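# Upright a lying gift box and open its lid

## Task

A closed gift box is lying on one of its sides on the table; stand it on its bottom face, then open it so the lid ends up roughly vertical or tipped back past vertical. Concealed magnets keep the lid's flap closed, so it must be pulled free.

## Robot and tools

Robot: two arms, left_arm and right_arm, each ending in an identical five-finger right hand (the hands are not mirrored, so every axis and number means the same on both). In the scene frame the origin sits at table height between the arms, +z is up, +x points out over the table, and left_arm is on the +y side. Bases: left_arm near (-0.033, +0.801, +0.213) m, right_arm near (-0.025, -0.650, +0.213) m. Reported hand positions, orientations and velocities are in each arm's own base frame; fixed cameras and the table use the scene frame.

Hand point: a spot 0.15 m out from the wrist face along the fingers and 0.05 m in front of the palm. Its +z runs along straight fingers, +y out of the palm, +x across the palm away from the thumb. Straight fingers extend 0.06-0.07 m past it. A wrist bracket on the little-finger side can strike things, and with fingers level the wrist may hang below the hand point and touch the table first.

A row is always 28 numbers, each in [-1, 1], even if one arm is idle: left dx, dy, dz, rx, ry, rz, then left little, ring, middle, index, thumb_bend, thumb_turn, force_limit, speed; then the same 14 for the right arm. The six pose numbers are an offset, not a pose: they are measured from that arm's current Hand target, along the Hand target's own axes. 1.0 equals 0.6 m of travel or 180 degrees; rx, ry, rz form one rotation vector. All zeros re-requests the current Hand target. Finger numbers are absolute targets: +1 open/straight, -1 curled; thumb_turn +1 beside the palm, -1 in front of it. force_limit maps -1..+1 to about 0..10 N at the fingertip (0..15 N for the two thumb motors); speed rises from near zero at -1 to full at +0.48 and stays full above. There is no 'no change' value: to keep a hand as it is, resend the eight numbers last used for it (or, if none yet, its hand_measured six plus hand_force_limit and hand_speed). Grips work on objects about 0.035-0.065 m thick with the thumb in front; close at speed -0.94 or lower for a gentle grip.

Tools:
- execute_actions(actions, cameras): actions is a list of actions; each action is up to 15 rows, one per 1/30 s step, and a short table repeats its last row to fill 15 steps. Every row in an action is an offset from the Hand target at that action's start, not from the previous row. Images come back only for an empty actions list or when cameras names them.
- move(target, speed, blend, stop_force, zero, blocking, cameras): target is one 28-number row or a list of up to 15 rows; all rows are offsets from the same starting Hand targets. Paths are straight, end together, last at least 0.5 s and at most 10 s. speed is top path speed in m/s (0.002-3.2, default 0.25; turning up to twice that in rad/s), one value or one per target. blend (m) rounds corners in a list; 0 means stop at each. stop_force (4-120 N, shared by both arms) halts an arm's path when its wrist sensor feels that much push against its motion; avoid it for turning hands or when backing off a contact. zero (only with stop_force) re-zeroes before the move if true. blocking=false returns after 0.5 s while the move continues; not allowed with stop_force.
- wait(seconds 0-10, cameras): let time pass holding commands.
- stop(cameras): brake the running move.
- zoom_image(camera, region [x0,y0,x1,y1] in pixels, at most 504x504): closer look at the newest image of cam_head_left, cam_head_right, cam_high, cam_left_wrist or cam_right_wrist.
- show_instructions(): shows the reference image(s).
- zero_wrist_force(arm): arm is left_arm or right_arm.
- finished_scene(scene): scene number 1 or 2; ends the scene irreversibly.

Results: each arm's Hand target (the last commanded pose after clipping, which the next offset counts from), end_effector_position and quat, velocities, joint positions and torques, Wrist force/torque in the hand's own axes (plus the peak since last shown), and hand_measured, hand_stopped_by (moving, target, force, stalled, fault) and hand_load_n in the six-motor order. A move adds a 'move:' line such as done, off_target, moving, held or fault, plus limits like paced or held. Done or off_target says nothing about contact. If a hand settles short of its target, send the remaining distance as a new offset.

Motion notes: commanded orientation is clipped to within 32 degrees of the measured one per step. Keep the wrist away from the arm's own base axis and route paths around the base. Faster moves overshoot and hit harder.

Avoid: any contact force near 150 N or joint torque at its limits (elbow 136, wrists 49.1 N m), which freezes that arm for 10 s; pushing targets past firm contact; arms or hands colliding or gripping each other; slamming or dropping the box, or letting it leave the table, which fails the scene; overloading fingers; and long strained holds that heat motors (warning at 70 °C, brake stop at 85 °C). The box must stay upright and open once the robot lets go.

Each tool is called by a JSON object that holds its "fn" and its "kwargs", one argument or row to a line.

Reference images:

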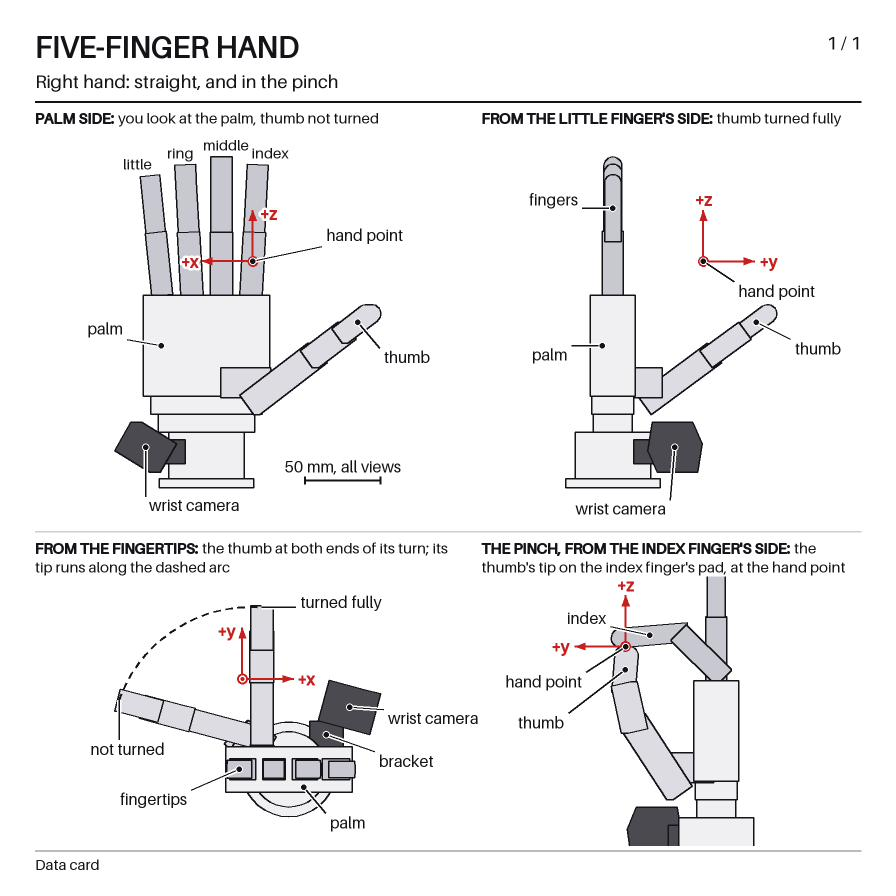

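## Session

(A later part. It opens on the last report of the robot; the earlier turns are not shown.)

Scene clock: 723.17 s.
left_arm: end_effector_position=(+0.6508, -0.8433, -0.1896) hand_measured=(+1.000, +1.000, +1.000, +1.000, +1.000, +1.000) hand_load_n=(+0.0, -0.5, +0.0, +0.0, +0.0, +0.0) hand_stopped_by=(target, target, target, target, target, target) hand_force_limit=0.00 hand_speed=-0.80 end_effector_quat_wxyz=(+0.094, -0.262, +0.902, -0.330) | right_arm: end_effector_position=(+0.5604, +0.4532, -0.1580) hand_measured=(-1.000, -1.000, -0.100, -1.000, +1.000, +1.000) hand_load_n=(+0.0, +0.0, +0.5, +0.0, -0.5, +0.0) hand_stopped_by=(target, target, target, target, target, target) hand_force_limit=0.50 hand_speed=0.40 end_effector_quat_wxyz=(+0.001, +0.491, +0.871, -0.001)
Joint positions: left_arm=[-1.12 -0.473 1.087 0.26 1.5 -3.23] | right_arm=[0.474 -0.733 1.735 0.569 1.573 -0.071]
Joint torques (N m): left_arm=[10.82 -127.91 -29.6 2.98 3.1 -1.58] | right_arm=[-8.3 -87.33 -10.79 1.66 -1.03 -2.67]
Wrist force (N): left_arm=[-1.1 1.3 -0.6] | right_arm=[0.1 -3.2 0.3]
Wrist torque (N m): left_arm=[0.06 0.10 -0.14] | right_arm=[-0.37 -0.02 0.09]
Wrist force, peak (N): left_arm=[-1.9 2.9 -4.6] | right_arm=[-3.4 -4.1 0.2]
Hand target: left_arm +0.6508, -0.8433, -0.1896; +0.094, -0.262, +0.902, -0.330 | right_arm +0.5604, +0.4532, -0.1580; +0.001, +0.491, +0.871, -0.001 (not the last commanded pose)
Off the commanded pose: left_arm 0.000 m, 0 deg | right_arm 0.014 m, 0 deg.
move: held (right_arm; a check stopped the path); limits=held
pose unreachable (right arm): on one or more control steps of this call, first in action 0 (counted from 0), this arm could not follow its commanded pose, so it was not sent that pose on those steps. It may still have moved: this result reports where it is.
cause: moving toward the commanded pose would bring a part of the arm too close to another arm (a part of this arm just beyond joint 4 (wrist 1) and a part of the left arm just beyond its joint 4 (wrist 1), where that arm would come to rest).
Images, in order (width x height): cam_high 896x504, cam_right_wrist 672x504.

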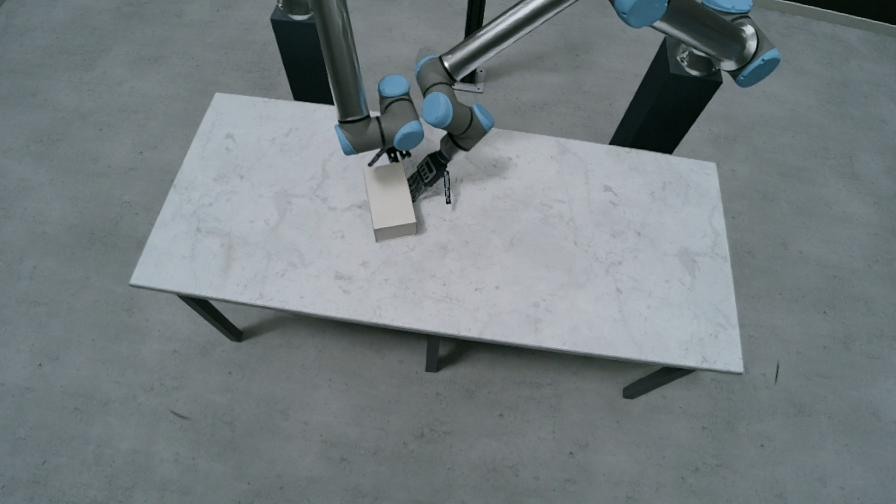

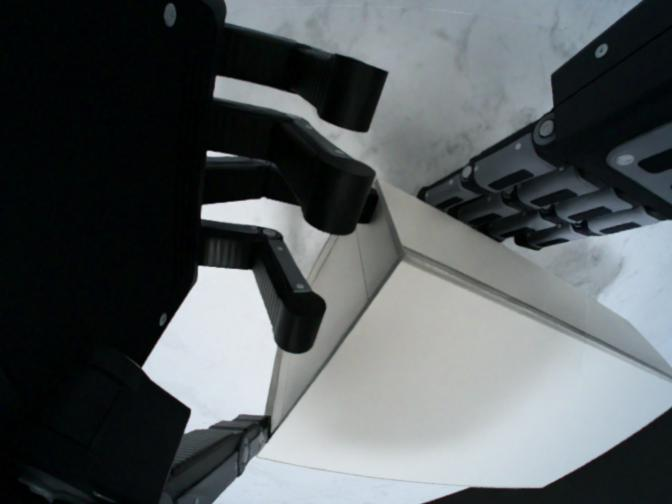

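{"fn": "move", "kwargs": {
  "target": [
    [0,-0.02,-0.05,0,0,0,1,1,1,1,1,1,0,-0.8,-0.02,-0.1,0,0,0,0,-1,-1,-0.1,-1,1,1,0.5,0.4],
    [0,0,-0.45,0,0,0,1,1,1,1,1,1,0,-0.8,-0.15,-0.2,-0.42,0,0,0,-0.1,-0.1,-0.1,-0.1,1,1,0.5,0.4]
  ],
  "speed": [0.1,0.4],
  "blend": [0.01,0],
  "cameras": ["all"]
}}

{"fn": "zoom_image", "kwargs": {
  "camera": "cam_head_left",
  "region": [400, 220, 540, 360]
}}

{"fn": "zoom_image", "kwargs": {
  "camera": "cam_high",
  "region": [330, 120, 450, 260]
}}

Scene clock: 757.30 s.
left_arm: end_effector_position=(+0.5583, -0.6960, +0.0169) hand_measured=(+1.000, +1.000, +1.000, +1.000, +1.000, +1.000) hand_load_n=(+0.0, +0.0, +0.0, +0.0, +0.0, +0.0) hand_stopped_by=(target, target, target, target, target, target) hand_force_limit=0.00 hand_speed=-0.80 end_effector_quat_wxyz=(+0.094, -0.262, +0.902, -0.330) | right_arm: end_effector_position=(+0.5044, +0.3145, +0.0942) hand_measured=(-0.100, -0.100, -0.100, -0.100, +1.000, +1.000) hand_load_n=(+0.0, +0.0, +0.0, +0.5, +0.0, +0.0) hand_stopped_by=(target, target, target, target, target, target) hand_force_limit=0.50 hand_speed=0.40 end_effector_quat_wxyz=(+0.001, +0.491, +0.871, -0.001)
Joint positions: left_arm=[-1.146 -0.922 1.541 0.256 1.483 -3.25] | right_arm=[0.286 -1.217 1.977 0.81 1.573 -0.259]
Joint torques (N m): left_arm=[-10.47 -102.79 -26.27 5.1 -4.35 -2.56] | right_arm=[-13.72 -63.45 -33.58 5.63 -1.37 -2.67]
Wrist force (N): left_arm=[-1.4 0.2 -0.1] | right_arm=[0.0 -2.3 0.6]
Wrist torque (N m): left_arm=[-0.06 0.21 0.01] | right_arm=[-0.31 0.02 0.04]
Wrist force, peak (N): left_arm=[-1.6 0.4 -2.5] | right_arm=[0.6 -2.9 2.3]
Hand target: left_arm +0.5583, -0.6960, +0.0169; +0.094, -0.262, +0.902, -0.330 | right_arm +0.5044, +0.3145, +0.0943; +0.001, +0.491, +0.871, -0.001
Off the commanded pose: left_arm 0.000 m, 0 deg | right_arm 0.000 m, 0 deg.
move: done

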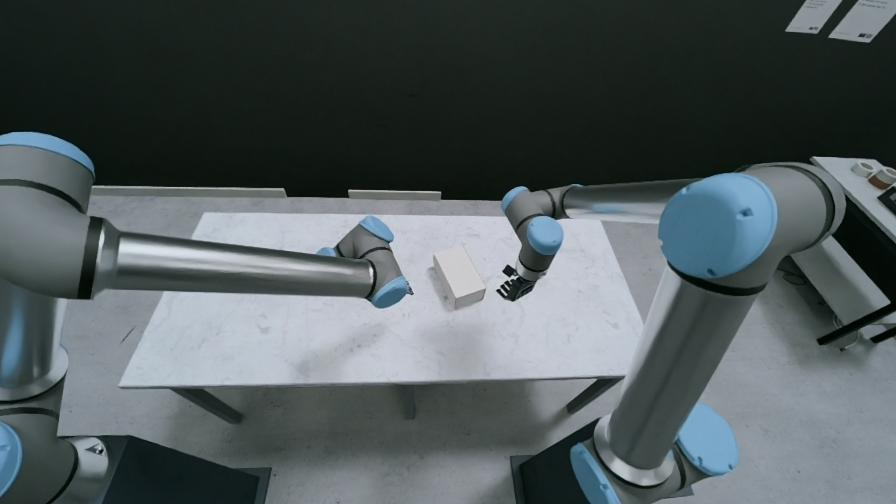

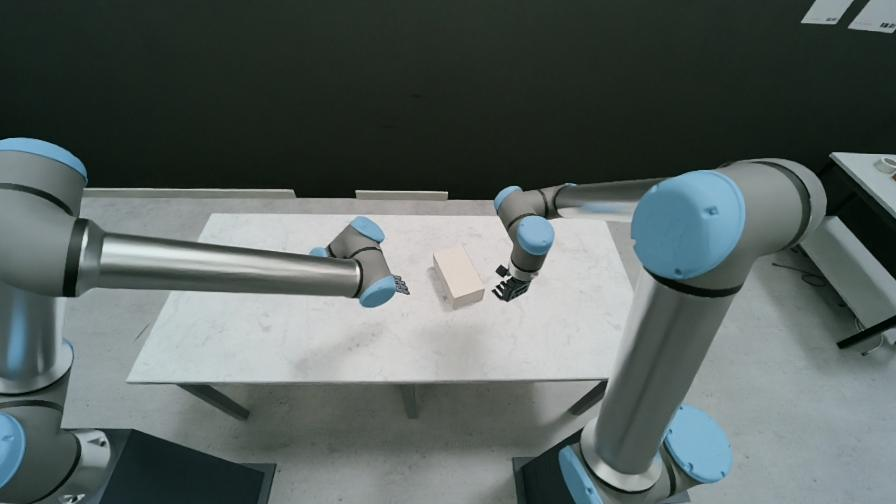

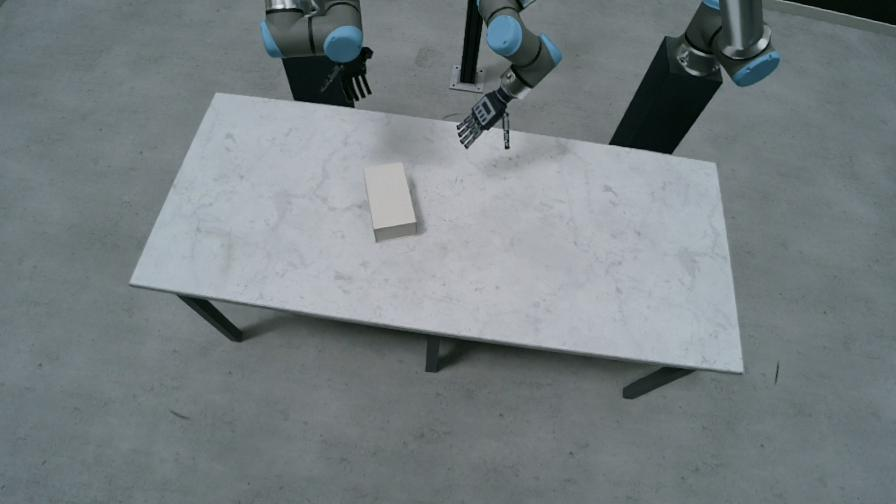

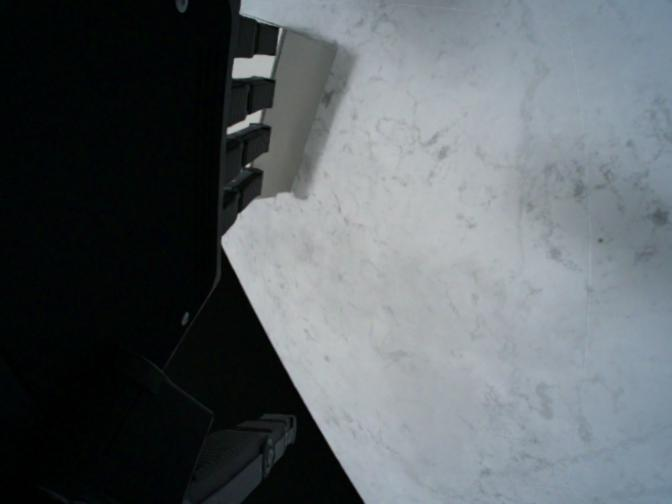

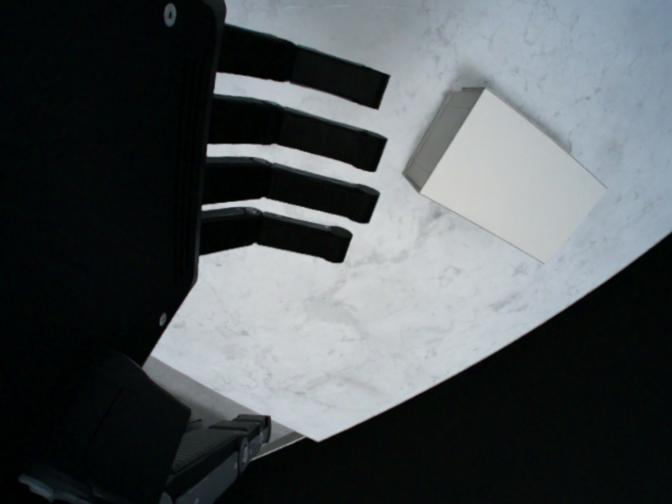

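Scaled by 3.600.

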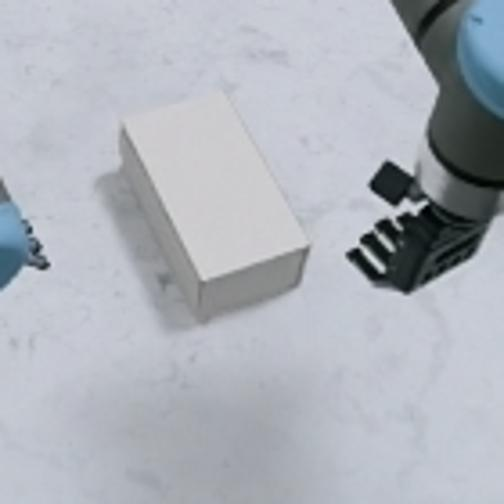

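Scaled by 3.600.

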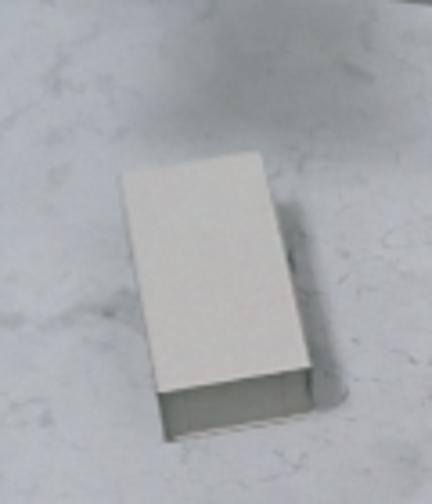

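{"fn": "move", "kwargs": {
  "target": [
    [-0.2425,-0.407,0.27,0.089,0.126,-0.473,1,1,1,-0.1,1,-1,0,-0.2,-0.004,0.4327,0,0,0,0,-0.1,-0.1,-0.1,-0.1,1,1,0.5,0.4],
    [-0.2425,-0.321,0.372,0.089,0.126,-0.473,1,1,1,-0.1,1,-1,0,-0.2,-0.004,0.4327,0.295,0,0,0,-0.1,-0.1,-0.1,-0.1,1,1,0.5,0.4]
  ],
  "speed": 0.35,
  "blend": [0.03,0]
}}

{"fn": "move", "kwargs": {
  "target": [0.121,0,0.0705,0,0,0,1,1,1,-0.1,1,-1,0,-0.2,0,0,0,0,0,0,-0.1,-0.1,-0.1,-0.1,1,1,0.5,0.4],
  "speed": 0.001,
  "cameras": ["all"]
}}

{"fn": "zoom_image", "kwargs": {
  "camera": "cam_head_left",
  "region": [400, 200, 540, 340]
}}

Scene clock: 795.07 s.
left_arm: end_effector_position=(+0.8368, -0.8643, -0.0300) hand_measured=(+1.000, +1.000, +1.000, -0.100, +1.000, -1.000) hand_load_n=(+0.0, +0.0, +0.0, +0.0, +0.0, +0.5) hand_stopped_by=(target, target, target, target, target, target) hand_force_limit=0.00 hand_speed=-0.20 end_effector_quat_wxyz=(+0.282, +0.719, -0.440, +0.458) | right_arm: end_effector_position=(+0.7277, +0.4467, -0.0826) hand_measured=(-0.100, -0.100, -0.100, -0.100, +1.000, +1.000) hand_load_n=(+0.0, +0.0, +0.0, +0.0, +0.0, +0.0) hand_stopped_by=(target, target, target, target, target, target) hand_force_limit=0.50 hand_speed=0.40 end_effector_quat_wxyz=(+0.001, +0.491, +0.871, -0.001)
Joint positions: left_arm=[-0.851 -0.504 0.973 -0.02 1.798 -4.607] | right_arm=[0.369 -0.688 1.429 0.831 1.573 -0.176]
Joint torques (N m): left_arm=[11.62 -102.52 -43.35 -3.34 -3.82 -2.67] | right_arm=[5.45 -83.35 -35.04 2.04 1.23 1.94]
Wrist force (N): left_arm=[-2.1 -0.1 -0.3] | right_arm=[-0.1 -2.6 0.6]
Wrist torque (N m): left_arm=[0.19 0.16 -0.10] | right_arm=[-0.35 0.01 -0.29]
Wrist force, peak (N): left_arm=[-3.1 0.0 0.5] | right_arm=[0.1 -2.6 2.7]
Hand target: left_arm +0.8368, -0.8643, -0.0300; +0.282, +0.719, -0.440, +0.458 | right_arm +0.7277, +0.4467, -0.0829; +0.001, +0.491, +0.871, -0.001
Off the commanded pose: left_arm 0.000 m, 0 deg | right_arm 0.000 m, 0 deg.
move: done

speed must be a number from 0.002 to 3.2 (m/s); nothing of the call was run

Scaled by 3.600.
This view is cut from an older image: the scene may have changed since it was taken.

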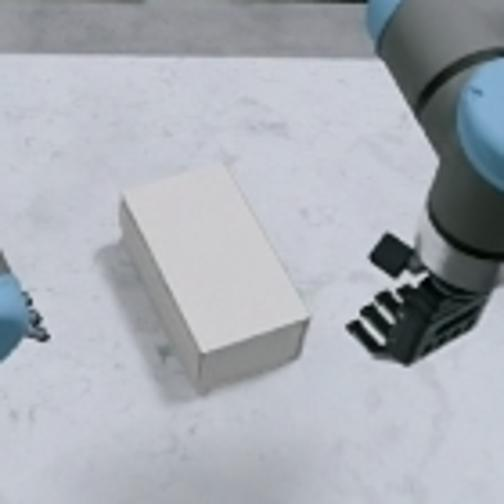

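{"fn": "move", "kwargs": {
  "target": [-0.2,0,0.093,0,0,0,1,1,1,-0.1,1,-1,0,-0.2,0,0,0,0,0,0,-0.1,-0.1,-0.1,-0.1,1,1,0.5,0.4],
  "speed": 0.1,
  "cameras": ["all"]
}}

{"fn": "zoom_image", "kwargs": {
  "camera": "cam_head_left",
  "region": [400, 200, 540, 340]
}}

{"fn": "zoom_image", "kwargs": {
  "camera": "cam_left_wrist",
  "region": [200, 60, 500, 400]
}}

Scene clock: 802.90 s.
left_arm: end_effector_position=(+0.8364, -0.8644, -0.1622) hand_measured=(+1.000, +1.000, +1.000, -0.100, +1.000, -1.000) hand_load_n=(-0.5, +0.0, +0.0, +0.0, +0.0, +0.0) hand_stopped_by=(target, target, target, target, target, target) hand_force_limit=0.00 hand_speed=-0.20 end_effector_quat_wxyz=(+0.282, +0.719, -0.440, +0.458) | right_arm: end_effector_position=(+0.7277, +0.4467, -0.0829) hand_measured=(-0.100, -0.100, -0.100, -0.100, +1.000, +1.000) hand_load_n=(+0.0, +0.0, +0.5, +0.0, +0.0, +0.0) hand_stopped_by=(target, target, target, target, target, target) hand_force_limit=0.50 hand_speed=0.40 end_effector_quat_wxyz=(+0.001, +0.491, +0.871, -0.001)
Joint positions: left_arm=[-0.851 -0.372 0.961 -0.14 1.797 -4.607] | right_arm=[0.369 -0.688 1.429 0.83 1.573 -0.176]
Joint torques (N m): left_arm=[-8.94 -107.14 -40.53 -2.94 -3.27 -2.79] | right_arm=[6.62 -78.91 -35.02 1.53 -1.24 1.33]
Wrist force (N): left_arm=[-2.0 -0.5 0.4] | right_arm=[0.4 -2.7 0.6]
Wrist torque (N m): left_arm=[0.06 0.06 -0.10] | right_arm=[-0.37 -0.06 -0.26]
Wrist force, peak (N): left_arm=[-2.9 -0.5 0.8] | right_arm=[0.8 -3.1 0.9]
Hand target: left_arm +0.8364, -0.8644, -0.1624; +0.282, +0.719, -0.440, +0.458 | right_arm +0.7277, +0.4467, -0.0829; +0.001, +0.491, +0.871, -0.001
Off the commanded pose: left_arm 0.000 m, 0 deg | right_arm 0.000 m, 0 deg.
move: done

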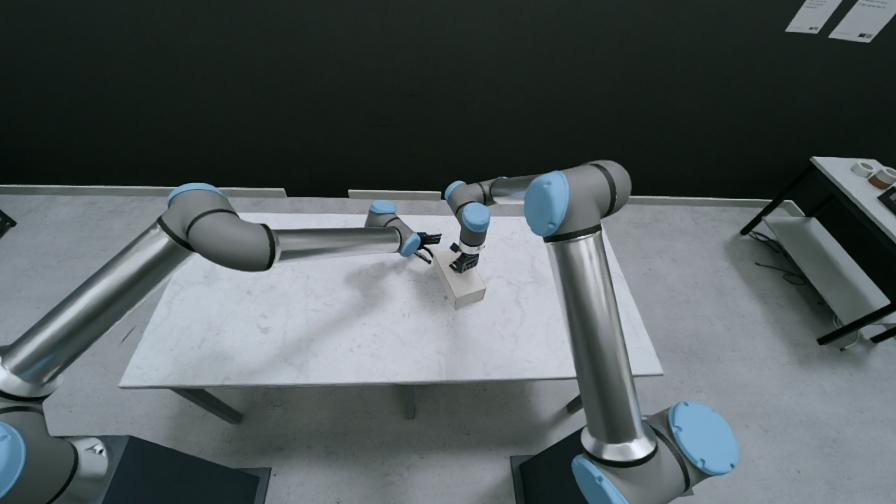

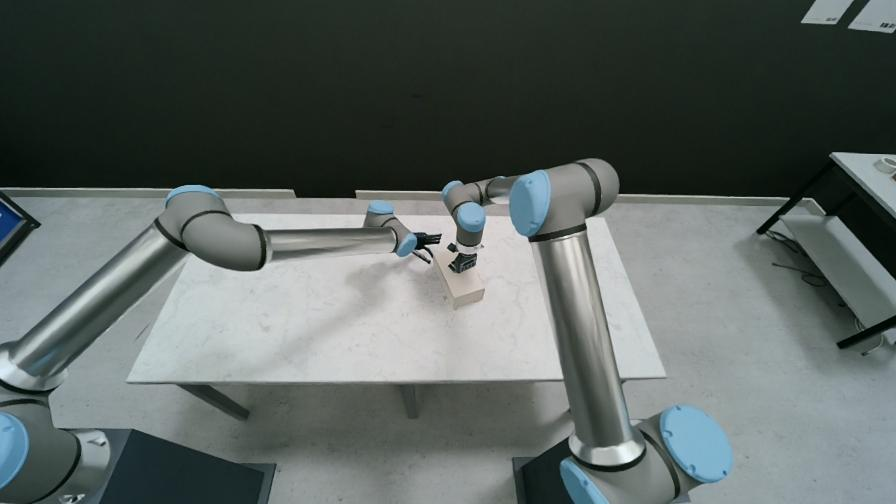

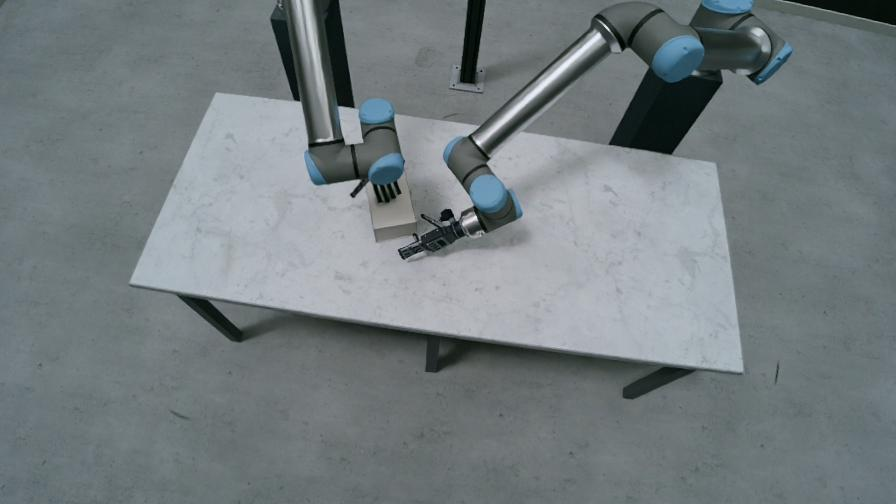

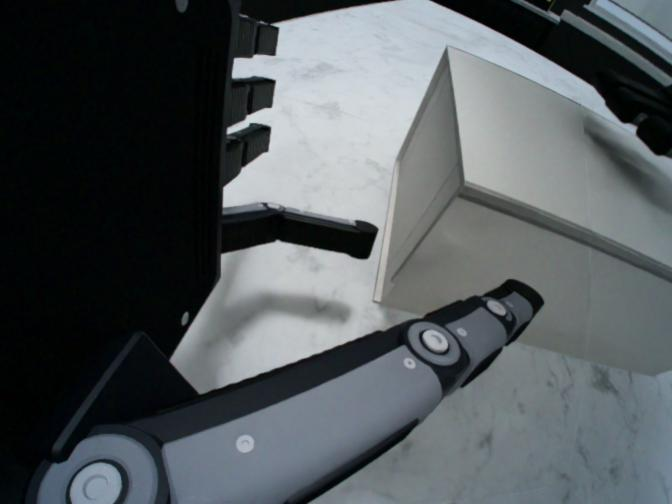

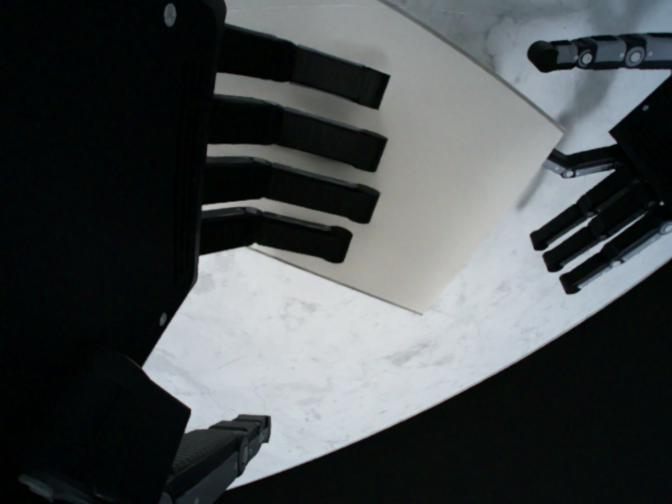

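Scaled by 3.600.

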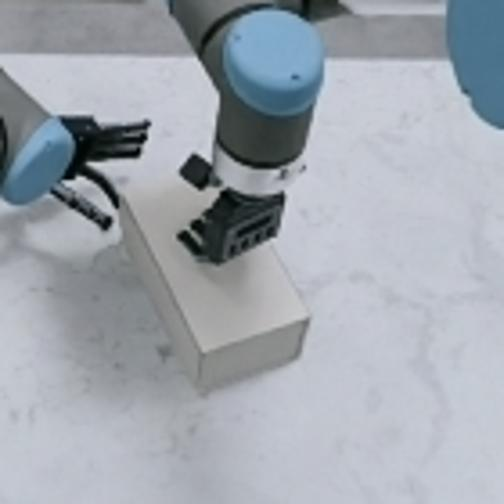

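Scaled by 1.482 from the camera's 672x504 image, which has a finer 960x720 frame.

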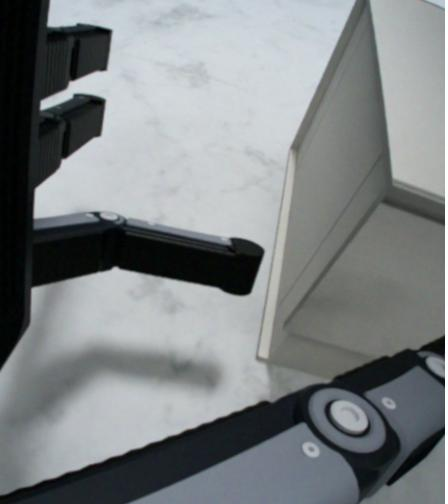

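{"fn": "move", "kwargs": {
  "target": [0,0,0,0,0,0,1,1,1,-0.1,1,-1,0,-0.2,0,0,0.07,0,0,0,-0.1,-0.1,-0.1,-0.1,1,1,0.5,0.4],
  "speed": 0.02,
  "stop_force": 20
}}

{"fn": "move", "kwargs": {
  "target": [0,0.08,0,0,0,0,1,1,1,-0.1,1,-1,0,-0.2,0,0,0,0,0,0,-0.1,-0.1,-0.1,-0.1,1,1,0.5,0.4],
  "speed": 0.03,
  "stop_force": 5,
  "cameras": ["cam_left_wrist","cam_right_wrist"]
}}

{"fn": "zoom_image", "kwargs": {
  "camera": "cam_left_wrist",
  "region": [200, 60, 500, 400]
}}

Scene clock: 817.07 s.
left_arm: end_effector_position=(+0.8364, -0.8644, -0.1624) hand_measured=(+1.000, +1.000, +1.000, -0.100, +1.000, -1.000) hand_load_n=(+0.0, +0.0, +0.0, +0.0, +0.0, +0.5) hand_stopped_by=(target, target, target, target, target, target) hand_force_limit=0.00 hand_speed=-0.20 end_effector_quat_wxyz=(+0.282, +0.719, -0.440, +0.458) | right_arm: end_effector_position=(+0.7277, +0.4467, -0.1008) hand_measured=(-0.100, -0.100, -0.102, -0.100, +1.000, +1.000) hand_load_n=(+0.0, -5.0, -7.5, -5.5, +0.0, +0.5) hand_stopped_by=(target, target, target, target, target, target) hand_force_limit=0.50 hand_speed=0.40 end_effector_quat_wxyz=(+0.001, +0.491, +0.871, -0.001)
Joint positions: left_arm=[-0.851 -0.372 0.96 -0.14 1.797 -4.607] | right_arm=[0.369 -0.668 1.428 0.811 1.573 -0.176]
Joint torques (N m): left_arm=[-5 -105.5 -40.36 -2.87 2.51 -2.6] | right_arm=[-2.97 -86.49 -15.84 2.55 -1.17 -0.91]
Wrist force (N): left_arm=[-2.3 -0.3 0.1] | right_arm=[1.6 -9.0 -16.2]
Wrist torque (N m): left_arm=[0.10 0.13 -0.11] | right_arm=[-0.33 0.29 -0.39]
Wrist force, peak (N): left_arm=[-2.5 -0.7 0.4] | right_arm=[0.1 -16.0 -31.2]
Hand target: left_arm +0.8364, -0.8644, -0.1624; +0.282, +0.719, -0.440, +0.458 | right_arm +0.7277, +0.4467, -0.1008; +0.001, +0.491, +0.871, -0.001 (not the last commanded pose)
Off the commanded pose: left_arm 0.000 m, 0 deg | right_arm 0.024 m, 0 deg.
move: contact (right_arm)

Scene clock: 818.93 s.
left_arm: end_effector_position=(+0.8207, -0.8724, -0.1623) hand_measured=(+1.000, +1.000, +1.000, -0.100, +1.000, -1.000) hand_load_n=(+0.0, +0.0, +0.0, +0.0, +0.0, +0.0) hand_stopped_by=(target, target, target, target, target, target) hand_force_limit=0.00 hand_speed=-0.20 end_effector_quat_wxyz=(+0.282, +0.719, -0.440, +0.458) | right_arm: end_effector_position=(+0.7277, +0.4467, -0.1008) hand_measured=(-0.100, -0.100, -0.102, -0.100, +1.000, +1.000) hand_load_n=(+0.0, -5.5, -7.5, -5.5, +0.0, +0.0) hand_stopped_by=(target, target, target, target, target, target) hand_force_limit=0.50 hand_speed=0.40 end_effector_quat_wxyz=(+0.001, +0.491, +0.871, -0.001)
Joint positions: left_arm=[-0.868 -0.384 0.987 -0.156 1.782 -4.615] | right_arm=[0.369 -0.668 1.428 0.811 1.573 -0.176]
Joint torques (N m): left_arm=[15.26 -103.27 -40.39 3.44 4.34 3.84] | right_arm=[5.49 -85.96 -20.37 2 -1.05 0.27]
Wrist force (N): left_arm=[-1.6 -0.5 0.2] | right_arm=[-0.4 -9.9 -16.6]
Wrist torque (N m): left_arm=[0.03 -0.02 -0.16] | right_arm=[-0.33 0.29 -0.42]
Wrist force, peak (N): left_arm=[-2.6 -11.3 -2.3] | right_arm=[-0.4 -10.3 -16.9]
Hand target: left_arm +0.8207, -0.8724, -0.1623; +0.282, +0.719, -0.440, +0.458 (not the last commanded pose) | right_arm +0.7277, +0.4467, -0.1008; +0.001, +0.491, +0.871, -0.001
Off the commanded pose: left_arm 0.030 m, 0 deg | right_arm 0.000 m, 0 deg.
move: contact (left_arm)
Images, in order (width x height): cam_left_wrist 672x504, cam_right_wrist 672x504.

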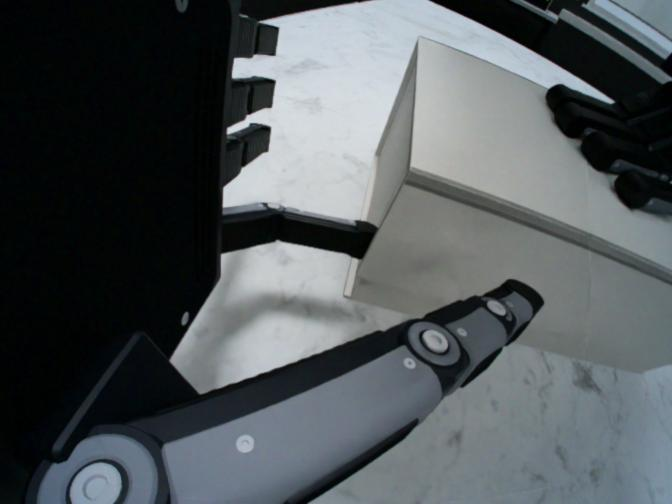

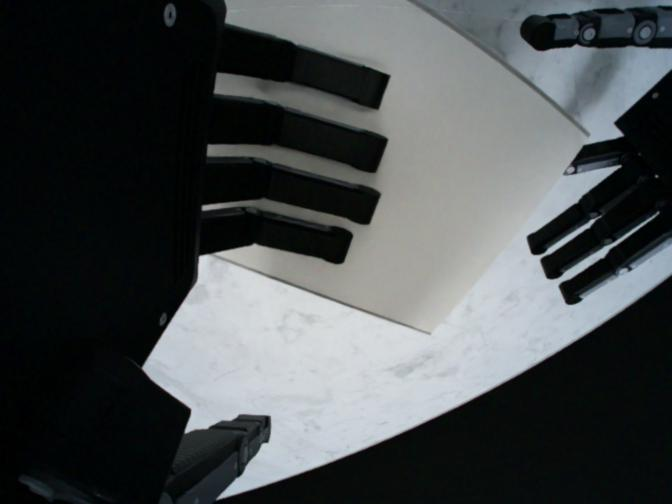

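Scaled by 1.482 from the camera's 672x504 image, which has a finer 960x720 frame.

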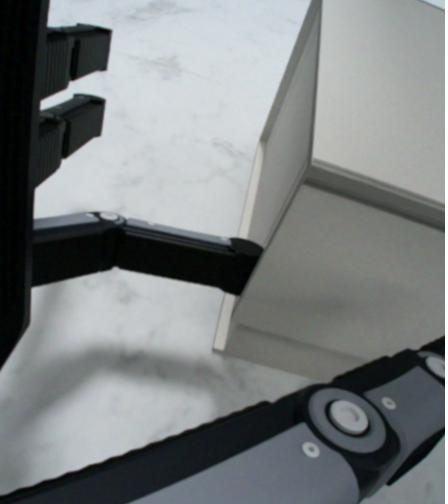

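{"fn": "move", "kwargs": {
  "target": [-0.034,0.004,-0.073,0,0,0,1,1,1,-0.1,1,-1,0,-0.2,0,0,0,0,0,0,-0.1,-0.1,-0.1,-0.1,1,1,0.5,0.4],
  "speed": 0.03,
  "stop_force": 25,
  "cameras": ["cam_left_wrist","cam_right_wrist","cam_high"]
}}

{"fn": "zoom_image", "kwargs": {
  "camera": "cam_left_wrist",
  "region": [200, 60, 500, 400]
}}

Scene clock: 827.37 s.
left_arm: end_effector_position=(+0.7966, -0.8304, -0.1623) hand_measured=(+1.000, +1.000, +1.000, -0.100, +1.000, -1.000) hand_load_n=(-0.5, +0.0, +0.0, +0.5, +0.0, +0.5) hand_stopped_by=(target, target, target, target, target, target) hand_force_limit=0.00 hand_speed=-0.20 end_effector_quat_wxyz=(+0.282, +0.719, -0.440, +0.458) | right_arm: end_effector_position=(+0.7277, +0.4467, -0.1008) hand_measured=(-0.100, -0.100, -0.102, -0.100, +1.000, +1.000) hand_load_n=(+0.0, -5.5, -7.5, -5.5, +0.0, +0.0) hand_stopped_by=(target, target, target, target, target, target) hand_force_limit=0.50 hand_speed=0.40 end_effector_quat_wxyz=(+0.001, +0.491, +0.871, -0.001)
Joint positions: left_arm=[-0.859 -0.453 1.139 -0.239 1.79 -4.611] | right_arm=[0.369 -0.668 1.428 0.811 1.573 -0.176]
Joint torques (N m): left_arm=[16.88 -130.11 -25.89 -2.86 4.36 3.88] | right_arm=[5.5 -79.65 -30.45 0.58 -1.28 1.23]
Wrist force (N): left_arm=[-1.6 0.0 0.6] | right_arm=[-0.4 -9.1 -16.1]
Wrist torque (N m): left_arm=[0.10 0.02 -0.23] | right_arm=[-0.38 0.30 -0.40]
Wrist force, peak (N): left_arm=[-0.1 -0.9 3.2] | right_arm=[0.3 -10.6 -16.8]
Hand target: left_arm +0.7966, -0.8304, -0.1623; +0.282, +0.719, -0.440, +0.458 | right_arm +0.7277, +0.4467, -0.1008; +0.001, +0.491, +0.871, -0.001
Off the commanded pose: left_arm 0.000 m, 0 deg | right_arm 0.000 m, 0 deg.
move: done
Images, in order (width x height): cam_high 896x504, cam_left_wrist 672x504, cam_right_wrist 672x504.

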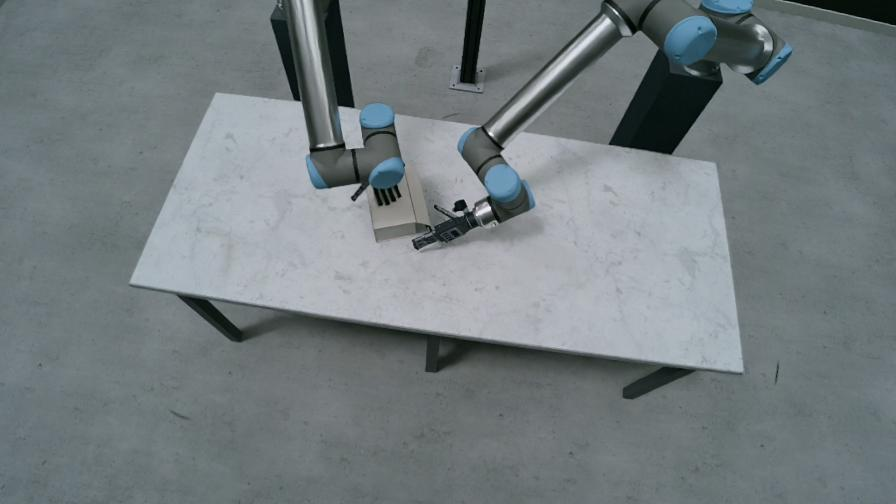

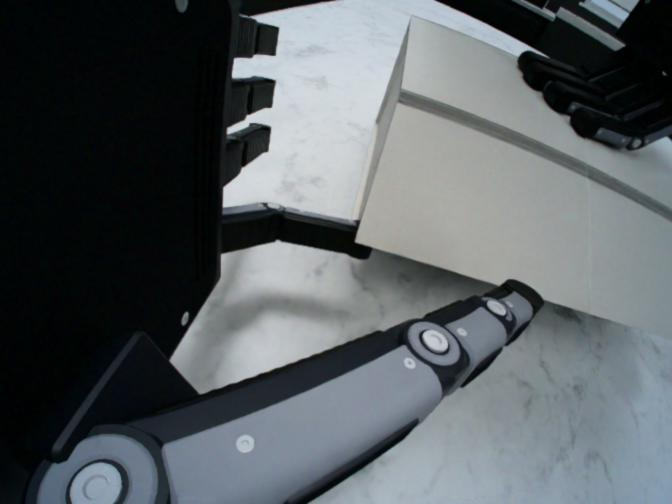

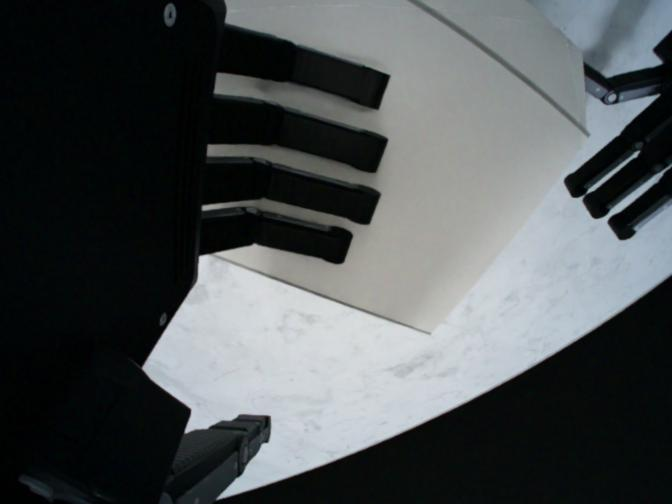

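Scaled by 1.482 from the camera's 672x504 image, which has a finer 960x720 frame.

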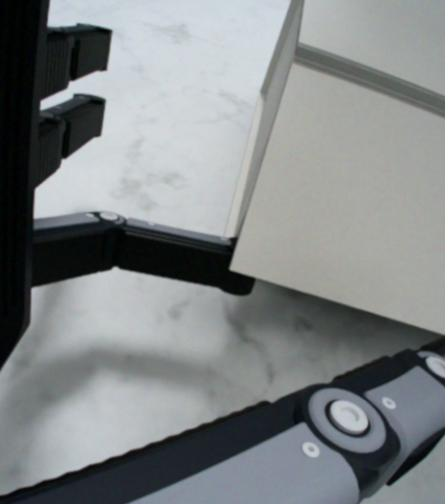

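{"fn": "move", "kwargs": {
  "target": [
    [0,0.05,0,0,0,0,1,1,1,-0.1,1,-1,0,-0.2,0,0,-0.2,0,0,0,-0.1,-0.1,-0.1,-0.1,1,1,0.5,0.4],
    [0.0427,0.05,-0.0033,0,0,0,1,1,1,-0.1,1,-1,0,-0.2,-0.05,-0.42,-0.25,0,0,0,-0.1,-0.1,-0.1,-0.1,1,1,0.5,0.4]
  ],
  "speed": [0.1,0.2],
  "blend": [0.01,0],
  "cameras": ["cam_left_wrist"]
}}

{"fn": "move", "kwargs": {
  "target": [
    [0.106,0,-0.0165,0,0,0,1,1,1,-0.1,1,-1,0,-0.2,0,0,0,0,0,0,-0.1,-0.1,-0.1,-0.1,1,1,0.5,0.4],
    [0.203,0,0.01,0,0,0,1,1,1,-0.1,1,-1,0,-0.2,0,0,0,0,0,0,-0.1,-0.1,-0.1,-0.1,1,1,0.5,0.4]
  ],
  "speed": 0.07,
  "blend": [0.02,0],
  "cameras": ["cam_left_wrist","cam_head_left","cam_high","cam_right_wrist"]
}}

{"fn": "zoom_image", "kwargs": {
  "camera": "cam_head_left",
  "region": [400, 180, 540, 320]
}}

Scene clock: 859.60 s.
left_arm: end_effector_position=(+0.7740, -0.8520, -0.1382) hand_measured=(+1.000, +1.000, +1.000, -0.100, +1.000, -1.000) hand_load_n=(+0.0, +0.0, +0.0, +0.0, +0.0, +0.0) hand_stopped_by=(target, target, target, target, target, target) hand_force_limit=0.00 hand_speed=-0.20 end_effector_quat_wxyz=(+0.282, +0.719, -0.440, +0.458) | right_arm: end_effector_position=(+0.5278, +0.2907, +0.0494) hand_measured=(-0.100, -0.100, -0.100, -0.100, +1.000, +1.000) hand_load_n=(+0.0, +0.0, +0.0, +0.0, +0.0, +0.0) hand_stopped_by=(target, target, target, target, target, target) hand_force_limit=0.50 hand_speed=0.40 end_effector_quat_wxyz=(+0.001, +0.491, +0.871, -0.001)
Joint positions: left_arm=[-0.892 -0.486 1.158 -0.228 1.76 -4.625] | right_arm=[0.23 -1.151 1.986 0.736 1.573 -0.316]
Joint torques (N m): left_arm=[-10.17 -130.42 -38.89 3.21 -3.74 -2.52] | right_arm=[-12.17 -64.67 -16.67 1.47 -1.78 -2.44]
Wrist force (N): left_arm=[-1.9 -0.1 0.3] | right_arm=[0.1 -2.4 0.5]
Wrist torque (N m): left_arm=[0.04 0.03 -0.12] | right_arm=[-0.33 0.01 0.05]
Wrist force, peak (N): left_arm=[-2.2 -0.5 0.6] | right_arm=[-0.4 -8.8 -17.1]
Hand target: left_arm +0.7740, -0.8520, -0.1382; +0.282, +0.719, -0.440, +0.458 | right_arm +0.5277, +0.2907, +0.0494; +0.001, +0.491, +0.871, -0.001
Off the commanded pose: left_arm 0.000 m, 0 deg | right_arm 0.000 m, 0 deg.
move: done
Images, in order (width x height): cam_left_wrist 672x504.

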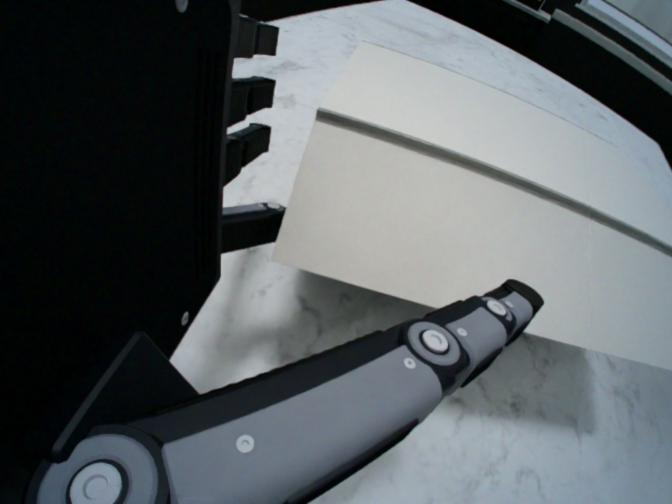

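Scene clock: 861.87 s.
left_arm: end_effector_position=(+0.8000, -0.9026, -0.0304) hand_measured=(+1.000, +1.000, +1.000, -0.100, +1.000, -1.000) hand_load_n=(+0.0, +0.0, +0.0, +0.0, +0.0, +0.0) hand_stopped_by=(target, target, target, target, target, target) hand_force_limit=0.00 hand_speed=-0.20 end_effector_quat_wxyz=(+0.282, +0.719, -0.440, +0.458) | right_arm: end_effector_position=(+0.5277, +0.2907, +0.0494) hand_measured=(-0.100, -0.100, -0.100, -0.100, +1.000, +1.000) hand_load_n=(+0.0, +0.0, +0.0, +0.0, +0.0, +0.0) hand_stopped_by=(target, target, target, target, target, target) hand_force_limit=0.50 hand_speed=0.40 end_effector_quat_wxyz=(+0.001, +0.491, +0.871, -0.001)
Joint positions: left_arm=[-0.904 -0.511 0.986 -0.032 1.75 -4.63] | right_arm=[0.229 -1.151 1.987 0.736 1.573 -0.316]
Joint torques (N m): left_arm=[-9.8 -104.32 -42 3.43 -3.95 -2.42] | right_arm=[-12.99 -63.79 -15.54 1.59 -1.79 -2.16]
Wrist force (N): left_arm=[-2.4 -0.3 -0.2] | right_arm=[0.4 -2.7 0.8]
Wrist torque (N m): left_arm=[0.06 0.15 -0.18] | right_arm=[-0.38 -0.05 0.06]
Wrist force, peak (N): left_arm=[-2.5 -0.2 0.7] | right_arm=[0.7 -2.8 0.7]
Hand target: left_arm +0.8001, -0.9026, -0.0303; +0.282, +0.719, -0.440, +0.458 | right_arm +0.5277, +0.2907, +0.0494; +0.001, +0.491, +0.871, -0.001
Off the commanded pose: left_arm 0.000 m, 0 deg | right_arm 0.000 m, 0 deg.
move: done
Images, in order (width x height): cam_head_left 896x504, cam_high 896x504, cam_left_wrist 672x504, cam_right_wrist 672x504.

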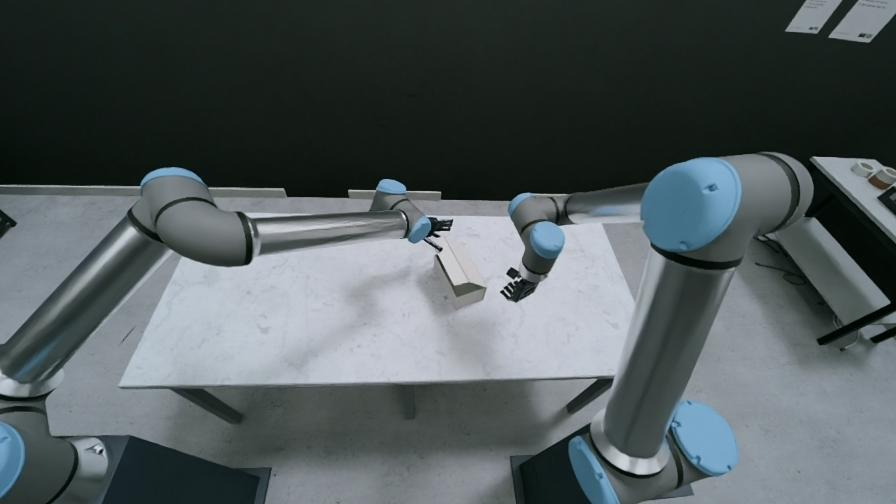

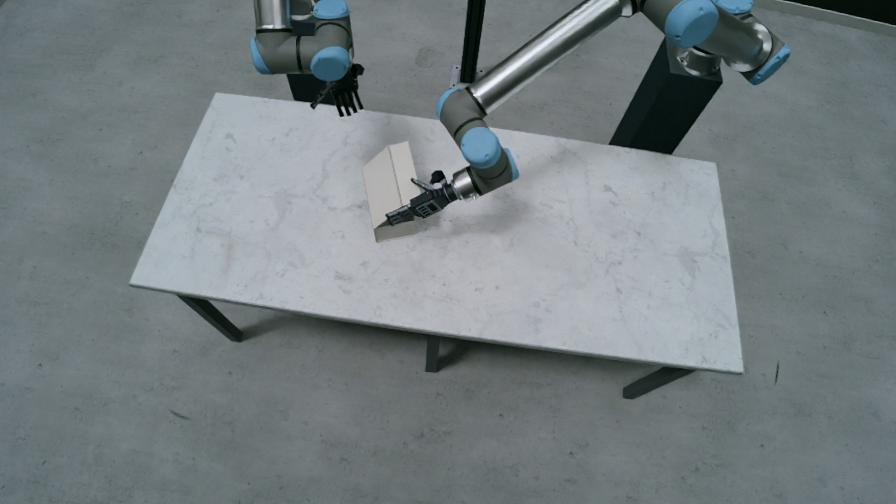

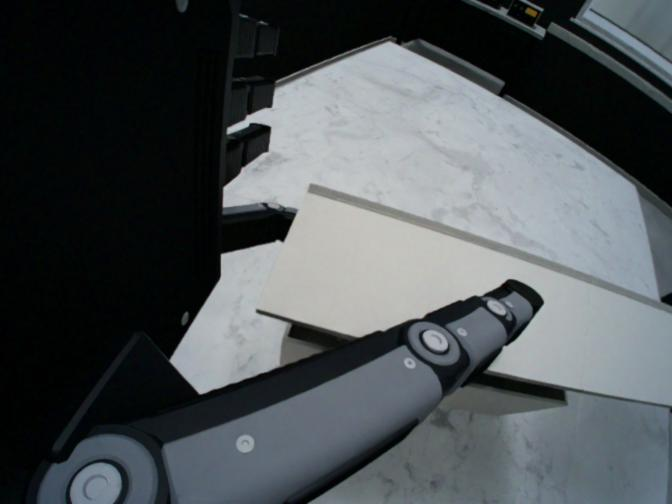

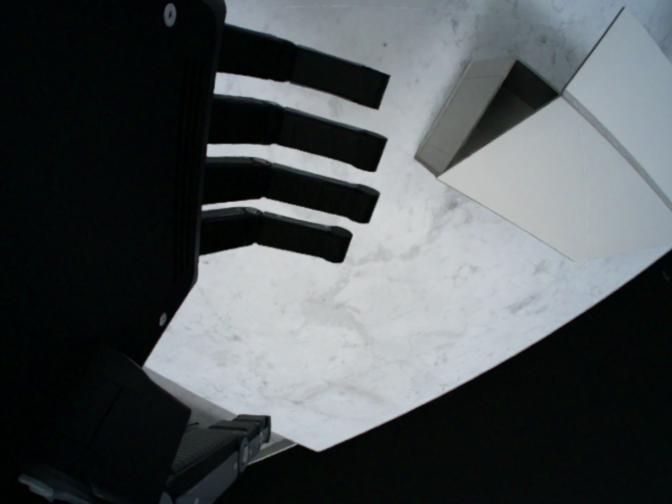

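Scaled by 3.600.

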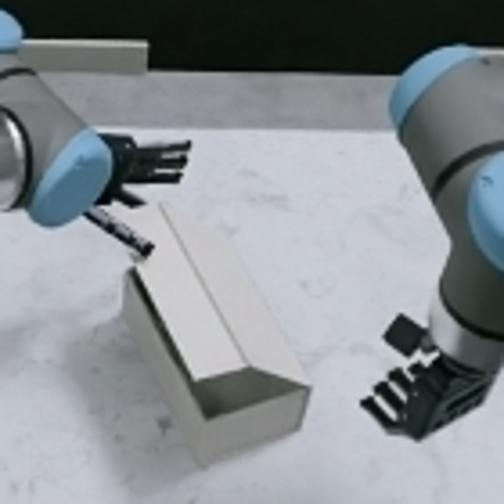

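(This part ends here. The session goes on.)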